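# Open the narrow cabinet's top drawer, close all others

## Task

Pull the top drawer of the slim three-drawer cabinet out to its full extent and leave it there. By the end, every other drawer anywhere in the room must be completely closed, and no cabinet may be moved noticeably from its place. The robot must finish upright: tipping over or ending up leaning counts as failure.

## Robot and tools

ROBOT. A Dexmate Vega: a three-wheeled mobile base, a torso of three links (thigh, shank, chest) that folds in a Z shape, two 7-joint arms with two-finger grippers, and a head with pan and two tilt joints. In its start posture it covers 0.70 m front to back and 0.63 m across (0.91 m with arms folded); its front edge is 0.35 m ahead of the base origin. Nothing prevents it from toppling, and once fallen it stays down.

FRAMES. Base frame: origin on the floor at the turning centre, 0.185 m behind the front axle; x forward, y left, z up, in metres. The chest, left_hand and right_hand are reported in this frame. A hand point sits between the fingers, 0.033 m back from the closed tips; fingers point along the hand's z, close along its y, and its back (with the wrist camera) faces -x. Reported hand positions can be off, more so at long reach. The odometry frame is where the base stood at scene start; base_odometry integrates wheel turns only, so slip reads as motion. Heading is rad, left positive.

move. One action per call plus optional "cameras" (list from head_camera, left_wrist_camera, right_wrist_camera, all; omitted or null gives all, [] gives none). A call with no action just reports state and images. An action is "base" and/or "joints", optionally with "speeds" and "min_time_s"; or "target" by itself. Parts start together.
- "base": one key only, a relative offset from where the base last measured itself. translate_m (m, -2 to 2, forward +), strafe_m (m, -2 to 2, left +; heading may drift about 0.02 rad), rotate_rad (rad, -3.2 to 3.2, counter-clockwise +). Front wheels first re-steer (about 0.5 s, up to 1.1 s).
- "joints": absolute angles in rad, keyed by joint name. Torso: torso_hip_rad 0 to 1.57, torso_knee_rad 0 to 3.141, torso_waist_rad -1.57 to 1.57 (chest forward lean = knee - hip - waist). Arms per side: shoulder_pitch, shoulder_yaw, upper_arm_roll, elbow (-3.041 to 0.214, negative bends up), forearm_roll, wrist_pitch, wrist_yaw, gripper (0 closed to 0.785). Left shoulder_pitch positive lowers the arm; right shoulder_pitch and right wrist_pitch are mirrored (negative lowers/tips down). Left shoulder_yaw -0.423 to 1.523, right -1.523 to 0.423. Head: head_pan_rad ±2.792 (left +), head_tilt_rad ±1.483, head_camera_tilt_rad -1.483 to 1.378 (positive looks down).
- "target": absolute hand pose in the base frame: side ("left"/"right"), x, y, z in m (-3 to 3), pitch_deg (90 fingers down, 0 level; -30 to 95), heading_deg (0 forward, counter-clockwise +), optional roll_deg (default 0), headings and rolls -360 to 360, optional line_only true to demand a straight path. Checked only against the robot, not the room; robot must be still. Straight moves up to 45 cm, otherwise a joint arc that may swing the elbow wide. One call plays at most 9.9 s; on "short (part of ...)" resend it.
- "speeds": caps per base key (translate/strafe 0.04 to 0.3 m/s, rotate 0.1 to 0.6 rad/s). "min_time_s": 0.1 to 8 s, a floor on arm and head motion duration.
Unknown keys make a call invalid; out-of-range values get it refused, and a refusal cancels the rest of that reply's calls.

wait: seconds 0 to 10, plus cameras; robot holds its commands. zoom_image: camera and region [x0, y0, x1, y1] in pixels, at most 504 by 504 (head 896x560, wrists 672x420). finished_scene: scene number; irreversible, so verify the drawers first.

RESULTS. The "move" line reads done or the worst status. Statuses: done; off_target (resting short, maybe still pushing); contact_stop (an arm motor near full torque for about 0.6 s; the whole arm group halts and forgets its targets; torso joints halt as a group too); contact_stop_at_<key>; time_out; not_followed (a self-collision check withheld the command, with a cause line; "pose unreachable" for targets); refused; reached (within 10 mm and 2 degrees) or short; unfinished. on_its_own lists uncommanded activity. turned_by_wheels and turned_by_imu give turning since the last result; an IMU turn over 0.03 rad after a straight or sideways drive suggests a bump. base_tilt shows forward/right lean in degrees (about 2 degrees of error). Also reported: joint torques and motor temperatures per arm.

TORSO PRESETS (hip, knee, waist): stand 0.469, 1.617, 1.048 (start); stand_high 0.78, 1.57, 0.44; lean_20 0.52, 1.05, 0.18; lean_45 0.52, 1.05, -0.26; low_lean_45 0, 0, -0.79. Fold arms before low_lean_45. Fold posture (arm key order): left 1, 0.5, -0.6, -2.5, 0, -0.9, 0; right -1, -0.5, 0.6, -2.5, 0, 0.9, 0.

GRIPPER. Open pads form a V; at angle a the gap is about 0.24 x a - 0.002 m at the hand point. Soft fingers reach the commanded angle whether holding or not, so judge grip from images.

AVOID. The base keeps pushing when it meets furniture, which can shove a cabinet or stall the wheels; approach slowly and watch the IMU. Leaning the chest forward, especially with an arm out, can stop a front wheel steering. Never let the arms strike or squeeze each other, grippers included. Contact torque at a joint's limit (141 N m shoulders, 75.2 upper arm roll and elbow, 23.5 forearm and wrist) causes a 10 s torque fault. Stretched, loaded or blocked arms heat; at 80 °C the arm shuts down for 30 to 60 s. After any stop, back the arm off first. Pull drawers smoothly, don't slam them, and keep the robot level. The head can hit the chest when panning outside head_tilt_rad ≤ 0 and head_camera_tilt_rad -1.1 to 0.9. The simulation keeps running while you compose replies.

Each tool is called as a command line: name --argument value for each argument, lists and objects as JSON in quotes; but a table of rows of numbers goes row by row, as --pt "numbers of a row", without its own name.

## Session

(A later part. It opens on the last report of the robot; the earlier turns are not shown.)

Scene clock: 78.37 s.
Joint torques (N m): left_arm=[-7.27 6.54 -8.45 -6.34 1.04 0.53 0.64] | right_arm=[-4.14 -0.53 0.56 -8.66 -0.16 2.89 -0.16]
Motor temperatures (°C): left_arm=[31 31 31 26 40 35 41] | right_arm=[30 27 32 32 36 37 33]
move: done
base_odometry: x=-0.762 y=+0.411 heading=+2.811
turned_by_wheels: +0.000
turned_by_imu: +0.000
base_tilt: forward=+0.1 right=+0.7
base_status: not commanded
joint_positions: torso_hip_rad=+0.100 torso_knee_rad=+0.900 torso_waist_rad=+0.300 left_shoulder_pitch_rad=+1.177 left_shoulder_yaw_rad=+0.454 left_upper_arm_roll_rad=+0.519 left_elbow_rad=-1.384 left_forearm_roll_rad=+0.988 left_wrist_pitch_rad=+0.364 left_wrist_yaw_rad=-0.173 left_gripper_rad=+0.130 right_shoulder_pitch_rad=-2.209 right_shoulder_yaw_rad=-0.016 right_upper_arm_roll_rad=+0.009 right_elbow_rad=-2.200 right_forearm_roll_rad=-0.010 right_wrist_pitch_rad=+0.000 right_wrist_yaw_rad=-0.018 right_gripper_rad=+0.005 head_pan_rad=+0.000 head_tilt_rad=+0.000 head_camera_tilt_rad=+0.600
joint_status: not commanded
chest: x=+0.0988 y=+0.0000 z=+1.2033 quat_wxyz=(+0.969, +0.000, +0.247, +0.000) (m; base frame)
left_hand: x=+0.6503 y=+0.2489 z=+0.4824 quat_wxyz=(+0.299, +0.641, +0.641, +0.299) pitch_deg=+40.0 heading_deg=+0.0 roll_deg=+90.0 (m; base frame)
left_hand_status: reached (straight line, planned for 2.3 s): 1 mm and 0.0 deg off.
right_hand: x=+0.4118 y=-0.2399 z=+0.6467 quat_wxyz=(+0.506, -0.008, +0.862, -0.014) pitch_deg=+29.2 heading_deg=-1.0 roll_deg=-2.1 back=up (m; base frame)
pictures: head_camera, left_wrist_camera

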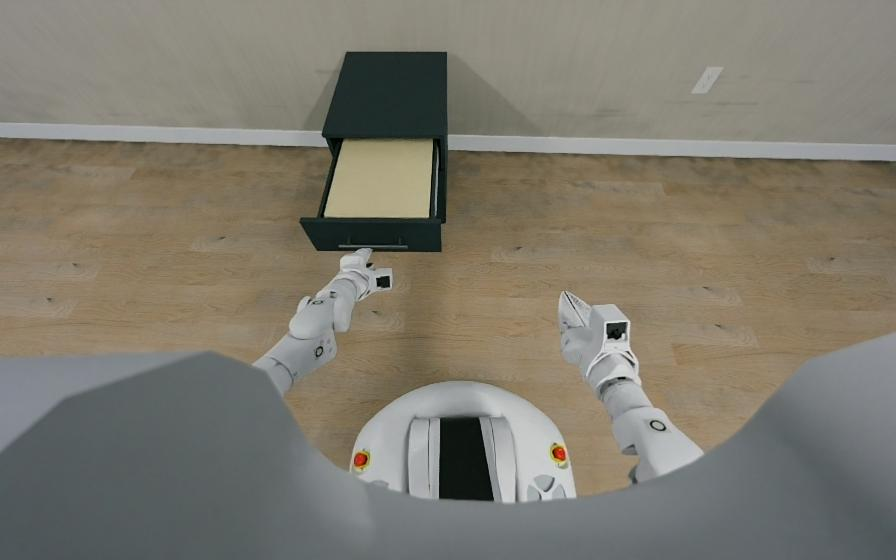

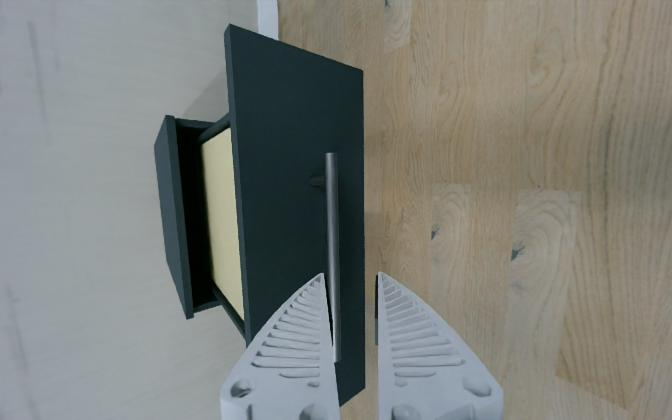

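move --base '{"translate_m": -0.3}' --speeds '{"translate_m": 0.15}' --cameras '["head_camera"]'

move --joints '{"head_pan_rad": 1.6, "head_camera_tilt_rad": 0.2}' --cameras '["head_camera"]'

move --joints '{"head_pan_rad": 2.6, "head_camera_tilt_rad": 0.5}' --cameras '["head_camera"]'

move --joints '{"head_pan_rad": -2.6, "head_camera_tilt_rad": 0.5}' --cameras '["head_camera"]'

Scene clock: 83.90 s.
Joint torques (N m): left_arm=[-7.64 4.93 -8.45 -6.66 1.11 0.37 0.79] | right_arm=[-5.89 -1.38 0.27 -8.04 -0.08 3.01 0.01]
Motor temperatures (°C): left_arm=[31 31 31 26 40 35 41] | right_arm=[30 27 32 32 36 37 33]
move: done
base_odometry: x=-0.478 y=+0.314 heading=+2.812
turned_by_wheels: +0.001
turned_by_imu: +0.001
base_tilt: forward=+0.1 right=+0.7
base_status: done
joint_positions: torso_hip_rad=+0.100 torso_knee_rad=+0.900 torso_waist_rad=+0.300 left_shoulder_pitch_rad=+1.179 left_shoulder_yaw_rad=+0.456 left_upper_arm_roll_rad=+0.518 left_elbow_rad=-1.388 left_forearm_roll_rad=+0.988 left_wrist_pitch_rad=+0.365 left_wrist_yaw_rad=-0.174 left_gripper_rad=+0.130 right_shoulder_pitch_rad=-2.209 right_shoulder_yaw_rad=-0.016 right_upper_arm_roll_rad=+0.009 right_elbow_rad=-2.200 right_forearm_roll_rad=-0.010 right_wrist_pitch_rad=+0.000 right_wrist_yaw_rad=-0.018 right_gripper_rad=+0.005 head_pan_rad=+0.000 head_tilt_rad=+0.000 head_camera_tilt_rad=+0.600
joint_status: not commanded
chest: x=+0.0989 y=+0.0000 z=+1.2033 quat_wxyz=(+0.969, +0.000, +0.247, +0.000) (m; base frame)
left_hand: x=+0.6499 y=+0.2488 z=+0.4827 quat_wxyz=(+0.299, +0.641, +0.641, +0.299) pitch_deg=+40.0 heading_deg=+0.0 roll_deg=+90.0 (m; base frame)
right_hand: x=+0.4118 y=-0.2399 z=+0.6467 quat_wxyz=(+0.506, -0.008, +0.862, -0.014) pitch_deg=+29.2 heading_deg=-1.0 roll_deg=-2.1 back=up (m; base frame)
pictures: head_camera

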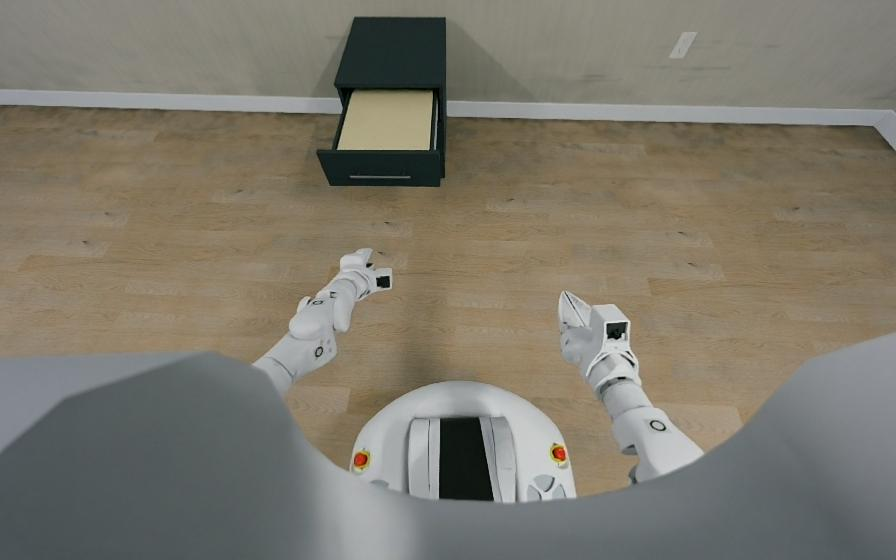

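Scene clock: 85.63 s.
Joint torques (N m): left_arm=[-8.67 3.73 -8.58 -5.87 0.94 0.08 0.7] | right_arm=[-6.27 -0.4 0.73 -7.23 0.08 3.08 -0.02]
Motor temperatures (°C): left_arm=[31 31 31 26 40 35 41] | right_arm=[30 27 32 32 36 37 33]
move: done
base_odometry: x=-0.478 y=+0.314 heading=+2.812
turned_by_wheels: +0.000
turned_by_imu: +0.000
base_tilt: forward=+0.0 right=+0.7
base_status: not commanded
joint_positions: torso_hip_rad=+0.100 torso_knee_rad=+0.900 torso_waist_rad=+0.300 left_shoulder_pitch_rad=+1.179 left_shoulder_yaw_rad=+0.456 left_upper_arm_roll_rad=+0.518 left_elbow_rad=-1.388 left_forearm_roll_rad=+0.988 left_wrist_pitch_rad=+0.365 left_wrist_yaw_rad=-0.174 left_gripper_rad=+0.130 right_shoulder_pitch_rad=-2.209 right_shoulder_yaw_rad=-0.016 right_upper_arm_roll_rad=+0.009 right_elbow_rad=-2.200 right_forearm_roll_rad=-0.010 right_wrist_pitch_rad=+0.000 right_wrist_yaw_rad=-0.018 right_gripper_rad=+0.005 head_pan_rad=+1.600 head_tilt_rad=+0.000 head_camera_tilt_rad=+0.200
joint_status: all done
chest: x=+0.0989 y=+0.0000 z=+1.2033 quat_wxyz=(+0.969, +0.000, +0.247, +0.000) (m; base frame)
left_hand: x=+0.6499 y=+0.2488 z=+0.4827 quat_wxyz=(+0.299, +0.641, +0.641, +0.299) pitch_deg=+40.0 heading_deg=+0.0 roll_deg=+90.0 (m; base frame)
right_hand: x=+0.4118 y=-0.2399 z=+0.6467 quat_wxyz=(+0.506, -0.008, +0.862, -0.014) pitch_deg=+29.2 heading_deg=-1.0 roll_deg=-2.1 back=up (m; base frame)
pictures: head_camera

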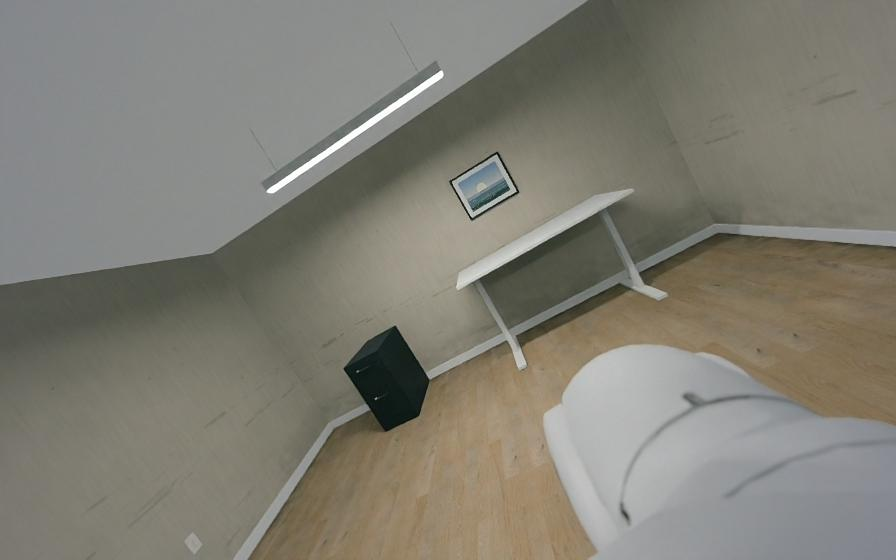

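Scene clock: 86.97 s.
Joint torques (N m): left_arm=[-8.22 4.11 -9.03 -5.88 1.04 0.35 0.64] | right_arm=[-4.9 -1.65 0.48 -7.06 0.08 2.19 -0.2]
Motor temperatures (°C): left_arm=[31 31 31 26 40 35 41] | right_arm=[30 27 32 32 36 37 33]
move: done
base_odometry: x=-0.478 y=+0.314 heading=+2.812
turned_by_wheels: +0.000
turned_by_imu: +0.000
base_tilt: forward=+0.0 right=+0.7
base_status: not commanded
joint_positions: torso_hip_rad=+0.100 torso_knee_rad=+0.900 torso_waist_rad=+0.300 left_shoulder_pitch_rad=+1.179 left_shoulder_yaw_rad=+0.456 left_upper_arm_roll_rad=+0.518 left_elbow_rad=-1.388 left_forearm_roll_rad=+0.988 left_wrist_pitch_rad=+0.365 left_wrist_yaw_rad=-0.174 left_gripper_rad=+0.130 right_shoulder_pitch_rad=-2.209 right_shoulder_yaw_rad=-0.016 right_upper_arm_roll_rad=+0.009 right_elbow_rad=-2.200 right_forearm_roll_rad=-0.010 right_wrist_pitch_rad=+0.000 right_wrist_yaw_rad=-0.018 right_gripper_rad=+0.005 head_pan_rad=+2.600 head_tilt_rad=+0.000 head_camera_tilt_rad=+0.500
joint_status: all done
chest: x=+0.0989 y=+0.0000 z=+1.2033 quat_wxyz=(+0.969, +0.000, +0.247, +0.000) (m; base frame)
left_hand: x=+0.6499 y=+0.2488 z=+0.4827 quat_wxyz=(+0.299, +0.641, +0.641, +0.299) pitch_deg=+40.0 heading_deg=+0.0 roll_deg=+90.0 (m; base frame)
right_hand: x=+0.4118 y=-0.2399 z=+0.6467 quat_wxyz=(+0.506, -0.008, +0.862, -0.014) pitch_deg=+29.2 heading_deg=-1.0 roll_deg=-2.1 back=up (m; base frame)
pictures: head_camera

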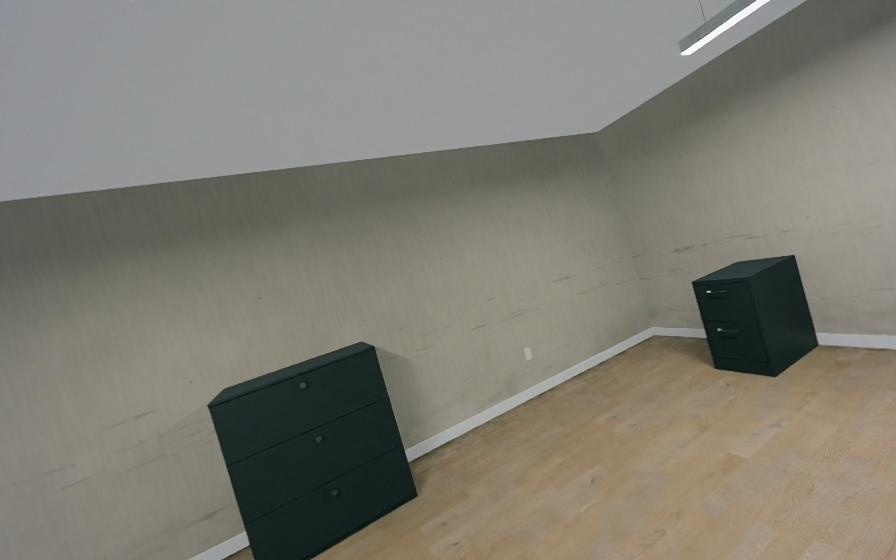

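Scene clock: 91.10 s.
Joint torques (N m): left_arm=[-9.15 4.03 -8.3 -5.39 0.98 -0.17 0.77] | right_arm=[-5.3 -0.37 0.48 -7.69 0.17 2.84 -0.12]
Motor temperatures (°C): left_arm=[31 31 31 26 40 35 41] | right_arm=[30 27 32 32 36 37 33]
move: done
base_odometry: x=-0.478 y=+0.314 heading=+2.812
turned_by_wheels: +0.000
turned_by_imu: +0.000
base_tilt: forward=+0.0 right=+0.8
base_status: not commanded
joint_positions: torso_hip_rad=+0.100 torso_knee_rad=+0.900 torso_waist_rad=+0.300 left_shoulder_pitch_rad=+1.179 left_shoulder_yaw_rad=+0.456 left_upper_arm_roll_rad=+0.518 left_elbow_rad=-1.388 left_forearm_roll_rad=+0.988 left_wrist_pitch_rad=+0.365 left_wrist_yaw_rad=-0.174 left_gripper_rad=+0.130 right_shoulder_pitch_rad=-2.209 right_shoulder_yaw_rad=-0.016 right_upper_arm_roll_rad=+0.009 right_elbow_rad=-2.200 right_forearm_roll_rad=-0.010 right_wrist_pitch_rad=+0.000 right_wrist_yaw_rad=-0.018 right_gripper_rad=+0.005 head_pan_rad=-2.600 head_tilt_rad=+0.000 head_camera_tilt_rad=+0.500
joint_status: all done
chest: x=+0.0989 y=+0.0000 z=+1.2033 quat_wxyz=(+0.969, +0.000, +0.247, +0.000) (m; base frame)
left_hand: x=+0.6499 y=+0.2488 z=+0.4827 quat_wxyz=(+0.299, +0.641, +0.641, +0.299) pitch_deg=+40.0 heading_deg=+0.0 roll_deg=+90.0 (m; base frame)
right_hand: x=+0.4118 y=-0.2399 z=+0.6467 quat_wxyz=(+0.506, -0.008, +0.862, -0.014) pitch_deg=+29.2 heading_deg=-1.0 roll_deg=-2.1 back=up (m; base frame)
pictures: head_camera

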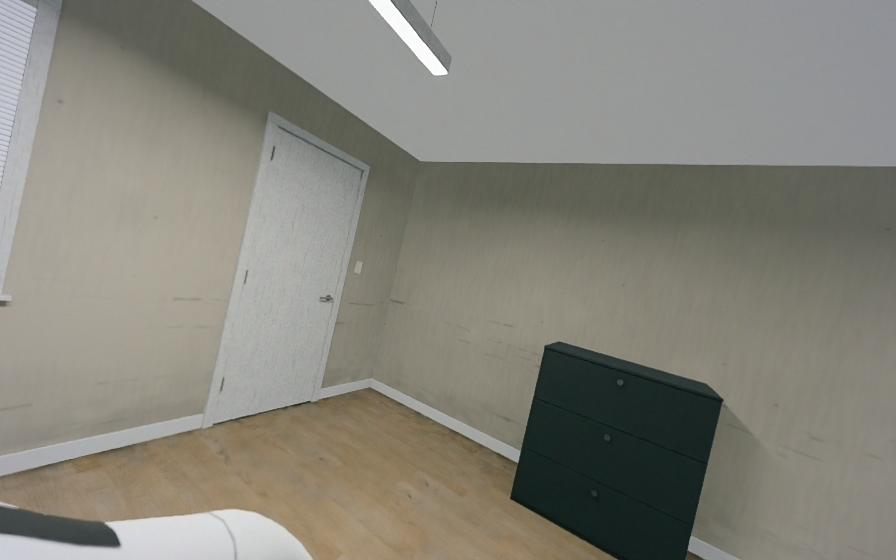

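zoom_image --camera "head_camera" --region '[490, 320, 740, 560]'

move --joints '{"head_pan_rad": 2.5, "head_camera_tilt_rad": 0.55}' --cameras '["head_camera"]'

zoom_image --camera "head_camera" --region '[560, 200, 800, 400]'

zoom_image --camera "head_camera" --region '[120, 300, 400, 560]'

Scaled by 2.016 from the camera's 896x560 image, which has a finer 960x600 frame.

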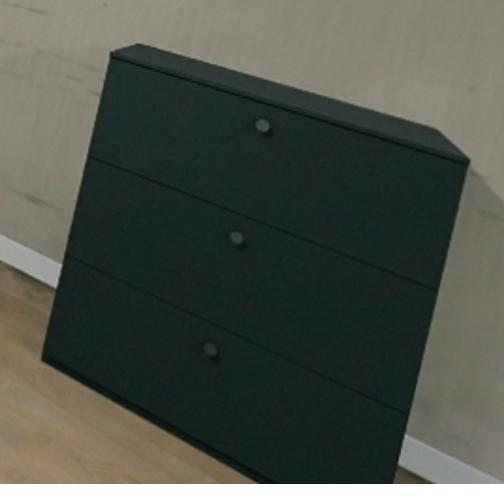

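Scene clock: 95.43 s.
Joint torques (N m): left_arm=[-8 4.78 -8.12 -5.66 1.05 0.5 0.71] | right_arm=[-4.9 -0.94 0.96 -7.12 0.12 2.27 -0.21]
Motor temperatures (°C): left_arm=[31 31 31 26 40 35 41] | right_arm=[30 27 32 32 36 37 33]
move: done
base_odometry: x=-0.478 y=+0.314 heading=+2.812
turned_by_wheels: +0.000
turned_by_imu: +0.000
base_tilt: forward=+0.0 right=+0.7
base_status: not commanded
joint_positions: torso_hip_rad=+0.100 torso_knee_rad=+0.900 torso_waist_rad=+0.300 left_shoulder_pitch_rad=+1.179 left_shoulder_yaw_rad=+0.456 left_upper_arm_roll_rad=+0.518 left_elbow_rad=-1.388 left_forearm_roll_rad=+0.988 left_wrist_pitch_rad=+0.365 left_wrist_yaw_rad=-0.174 left_gripper_rad=+0.130 right_shoulder_pitch_rad=-2.209 right_shoulder_yaw_rad=-0.016 right_upper_arm_roll_rad=+0.009 right_elbow_rad=-2.200 right_forearm_roll_rad=-0.010 right_wrist_pitch_rad=+0.000 right_wrist_yaw_rad=-0.018 right_gripper_rad=+0.005 head_pan_rad=+2.500 head_tilt_rad=+0.000 head_camera_tilt_rad=+0.550
joint_status: all done
chest: x=+0.0989 y=+0.0000 z=+1.2033 quat_wxyz=(+0.969, +0.000, +0.247, +0.000) (m; base frame)
left_hand: x=+0.6499 y=+0.2488 z=+0.4827 quat_wxyz=(+0.299, +0.641, +0.641, +0.299) pitch_deg=+40.0 heading_deg=+0.0 roll_deg=+90.0 (m; base frame)
right_hand: x=+0.4118 y=-0.2399 z=+0.6467 quat_wxyz=(+0.506, -0.008, +0.862, -0.014) pitch_deg=+29.2 heading_deg=-1.0 roll_deg=-2.1 back=up (m; base frame)
pictures: head_camera

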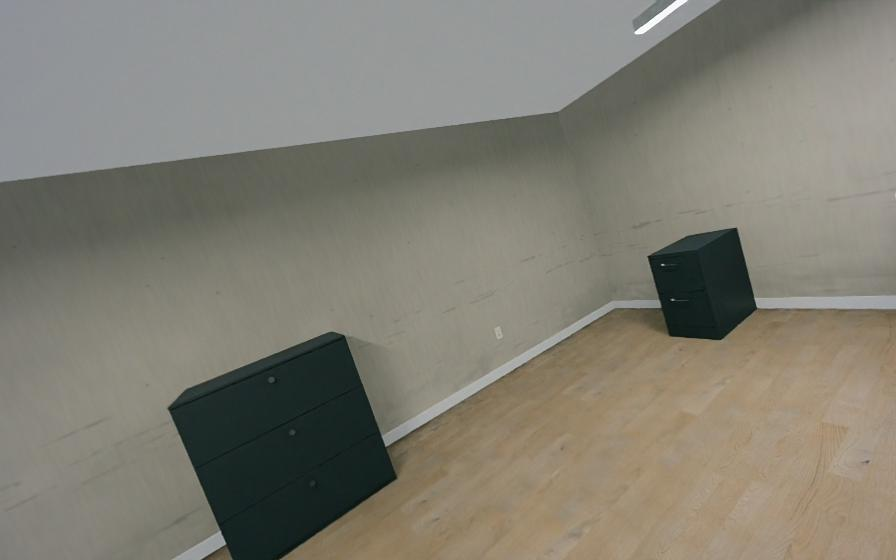

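Scaled by 2.100 from the camera's 896x560 image, which has a finer 960x600 frame.

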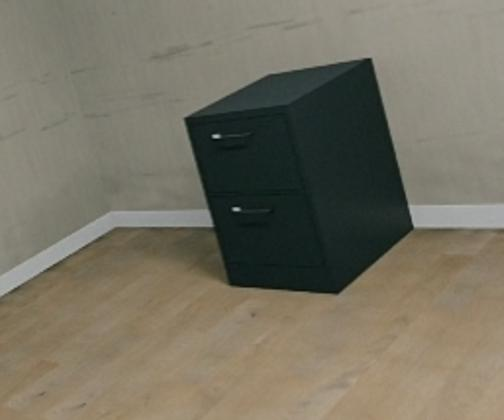

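Scaled by 1.800 from the camera's 896x560 image, which has a finer 960x600 frame.

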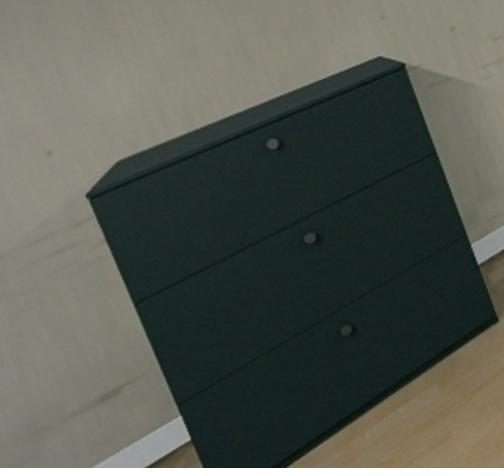

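move --joints '{"head_pan_rad": 0.0, "head_camera_tilt_rad": 0.45}' --cameras '["head_camera", "right_wrist_camera"]'

zoom_image --camera "head_camera" --region '[300, 40, 500, 260]'

Scene clock: 97.97 s.
Joint torques (N m): left_arm=[-7.8 4.42 -8.44 -6.46 1.02 0.66 0.57] | right_arm=[-5.85 -1.8 0.42 -7.45 0.23 2.17 -0.09]
Motor temperatures (°C): left_arm=[31 31 31 26 40 35 41] | right_arm=[30 27 32 32 36 37 33]
move: done
base_odometry: x=-0.478 y=+0.314 heading=+2.812
turned_by_wheels: +0.000
turned_by_imu: +0.000
base_tilt: forward=+0.1 right=+0.7
base_status: not commanded
joint_positions: torso_hip_rad=+0.100 torso_knee_rad=+0.900 torso_waist_rad=+0.300 left_shoulder_pitch_rad=+1.179 left_shoulder_yaw_rad=+0.456 left_upper_arm_roll_rad=+0.518 left_elbow_rad=-1.388 left_forearm_roll_rad=+0.988 left_wrist_pitch_rad=+0.365 left_wrist_yaw_rad=-0.174 left_gripper_rad=+0.130 right_shoulder_pitch_rad=-2.209 right_shoulder_yaw_rad=-0.016 right_upper_arm_roll_rad=+0.009 right_elbow_rad=-2.200 right_forearm_roll_rad=-0.010 right_wrist_pitch_rad=+0.000 right_wrist_yaw_rad=-0.018 right_gripper_rad=+0.005 head_pan_rad=+0.000 head_tilt_rad=+0.000 head_camera_tilt_rad=+0.450
joint_status: all done
chest: x=+0.0989 y=+0.0000 z=+1.2033 quat_wxyz=(+0.969, +0.000, +0.247, +0.000) (m; base frame)
left_hand: x=+0.6499 y=+0.2488 z=+0.4827 quat_wxyz=(+0.299, +0.641, +0.641, +0.299) pitch_deg=+40.0 heading_deg=+0.0 roll_deg=+90.0 (m; base frame)
right_hand: x=+0.4118 y=-0.2399 z=+0.6467 quat_wxyz=(+0.506, -0.008, +0.862, -0.014) pitch_deg=+29.2 heading_deg=-1.0 roll_deg=-2.1 back=up (m; base frame)
pictures: head_camera, right_wrist_camera

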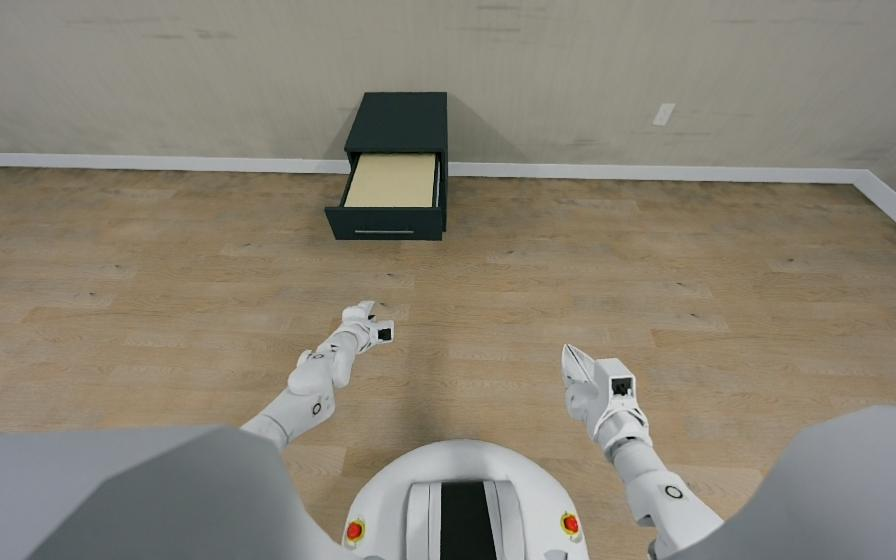

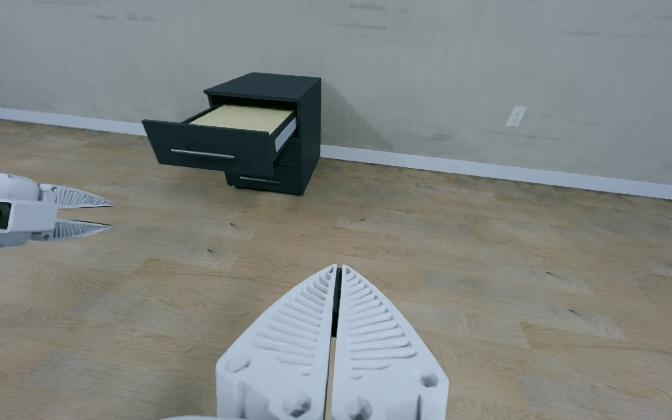

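Scaled by 2.291 from the camera's 896x560 image, which has a finer 960x600 frame.

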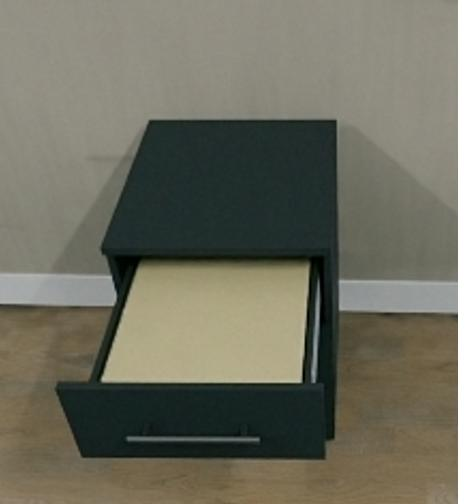

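finished_scene --scene 2

The scene is finished: the task was done.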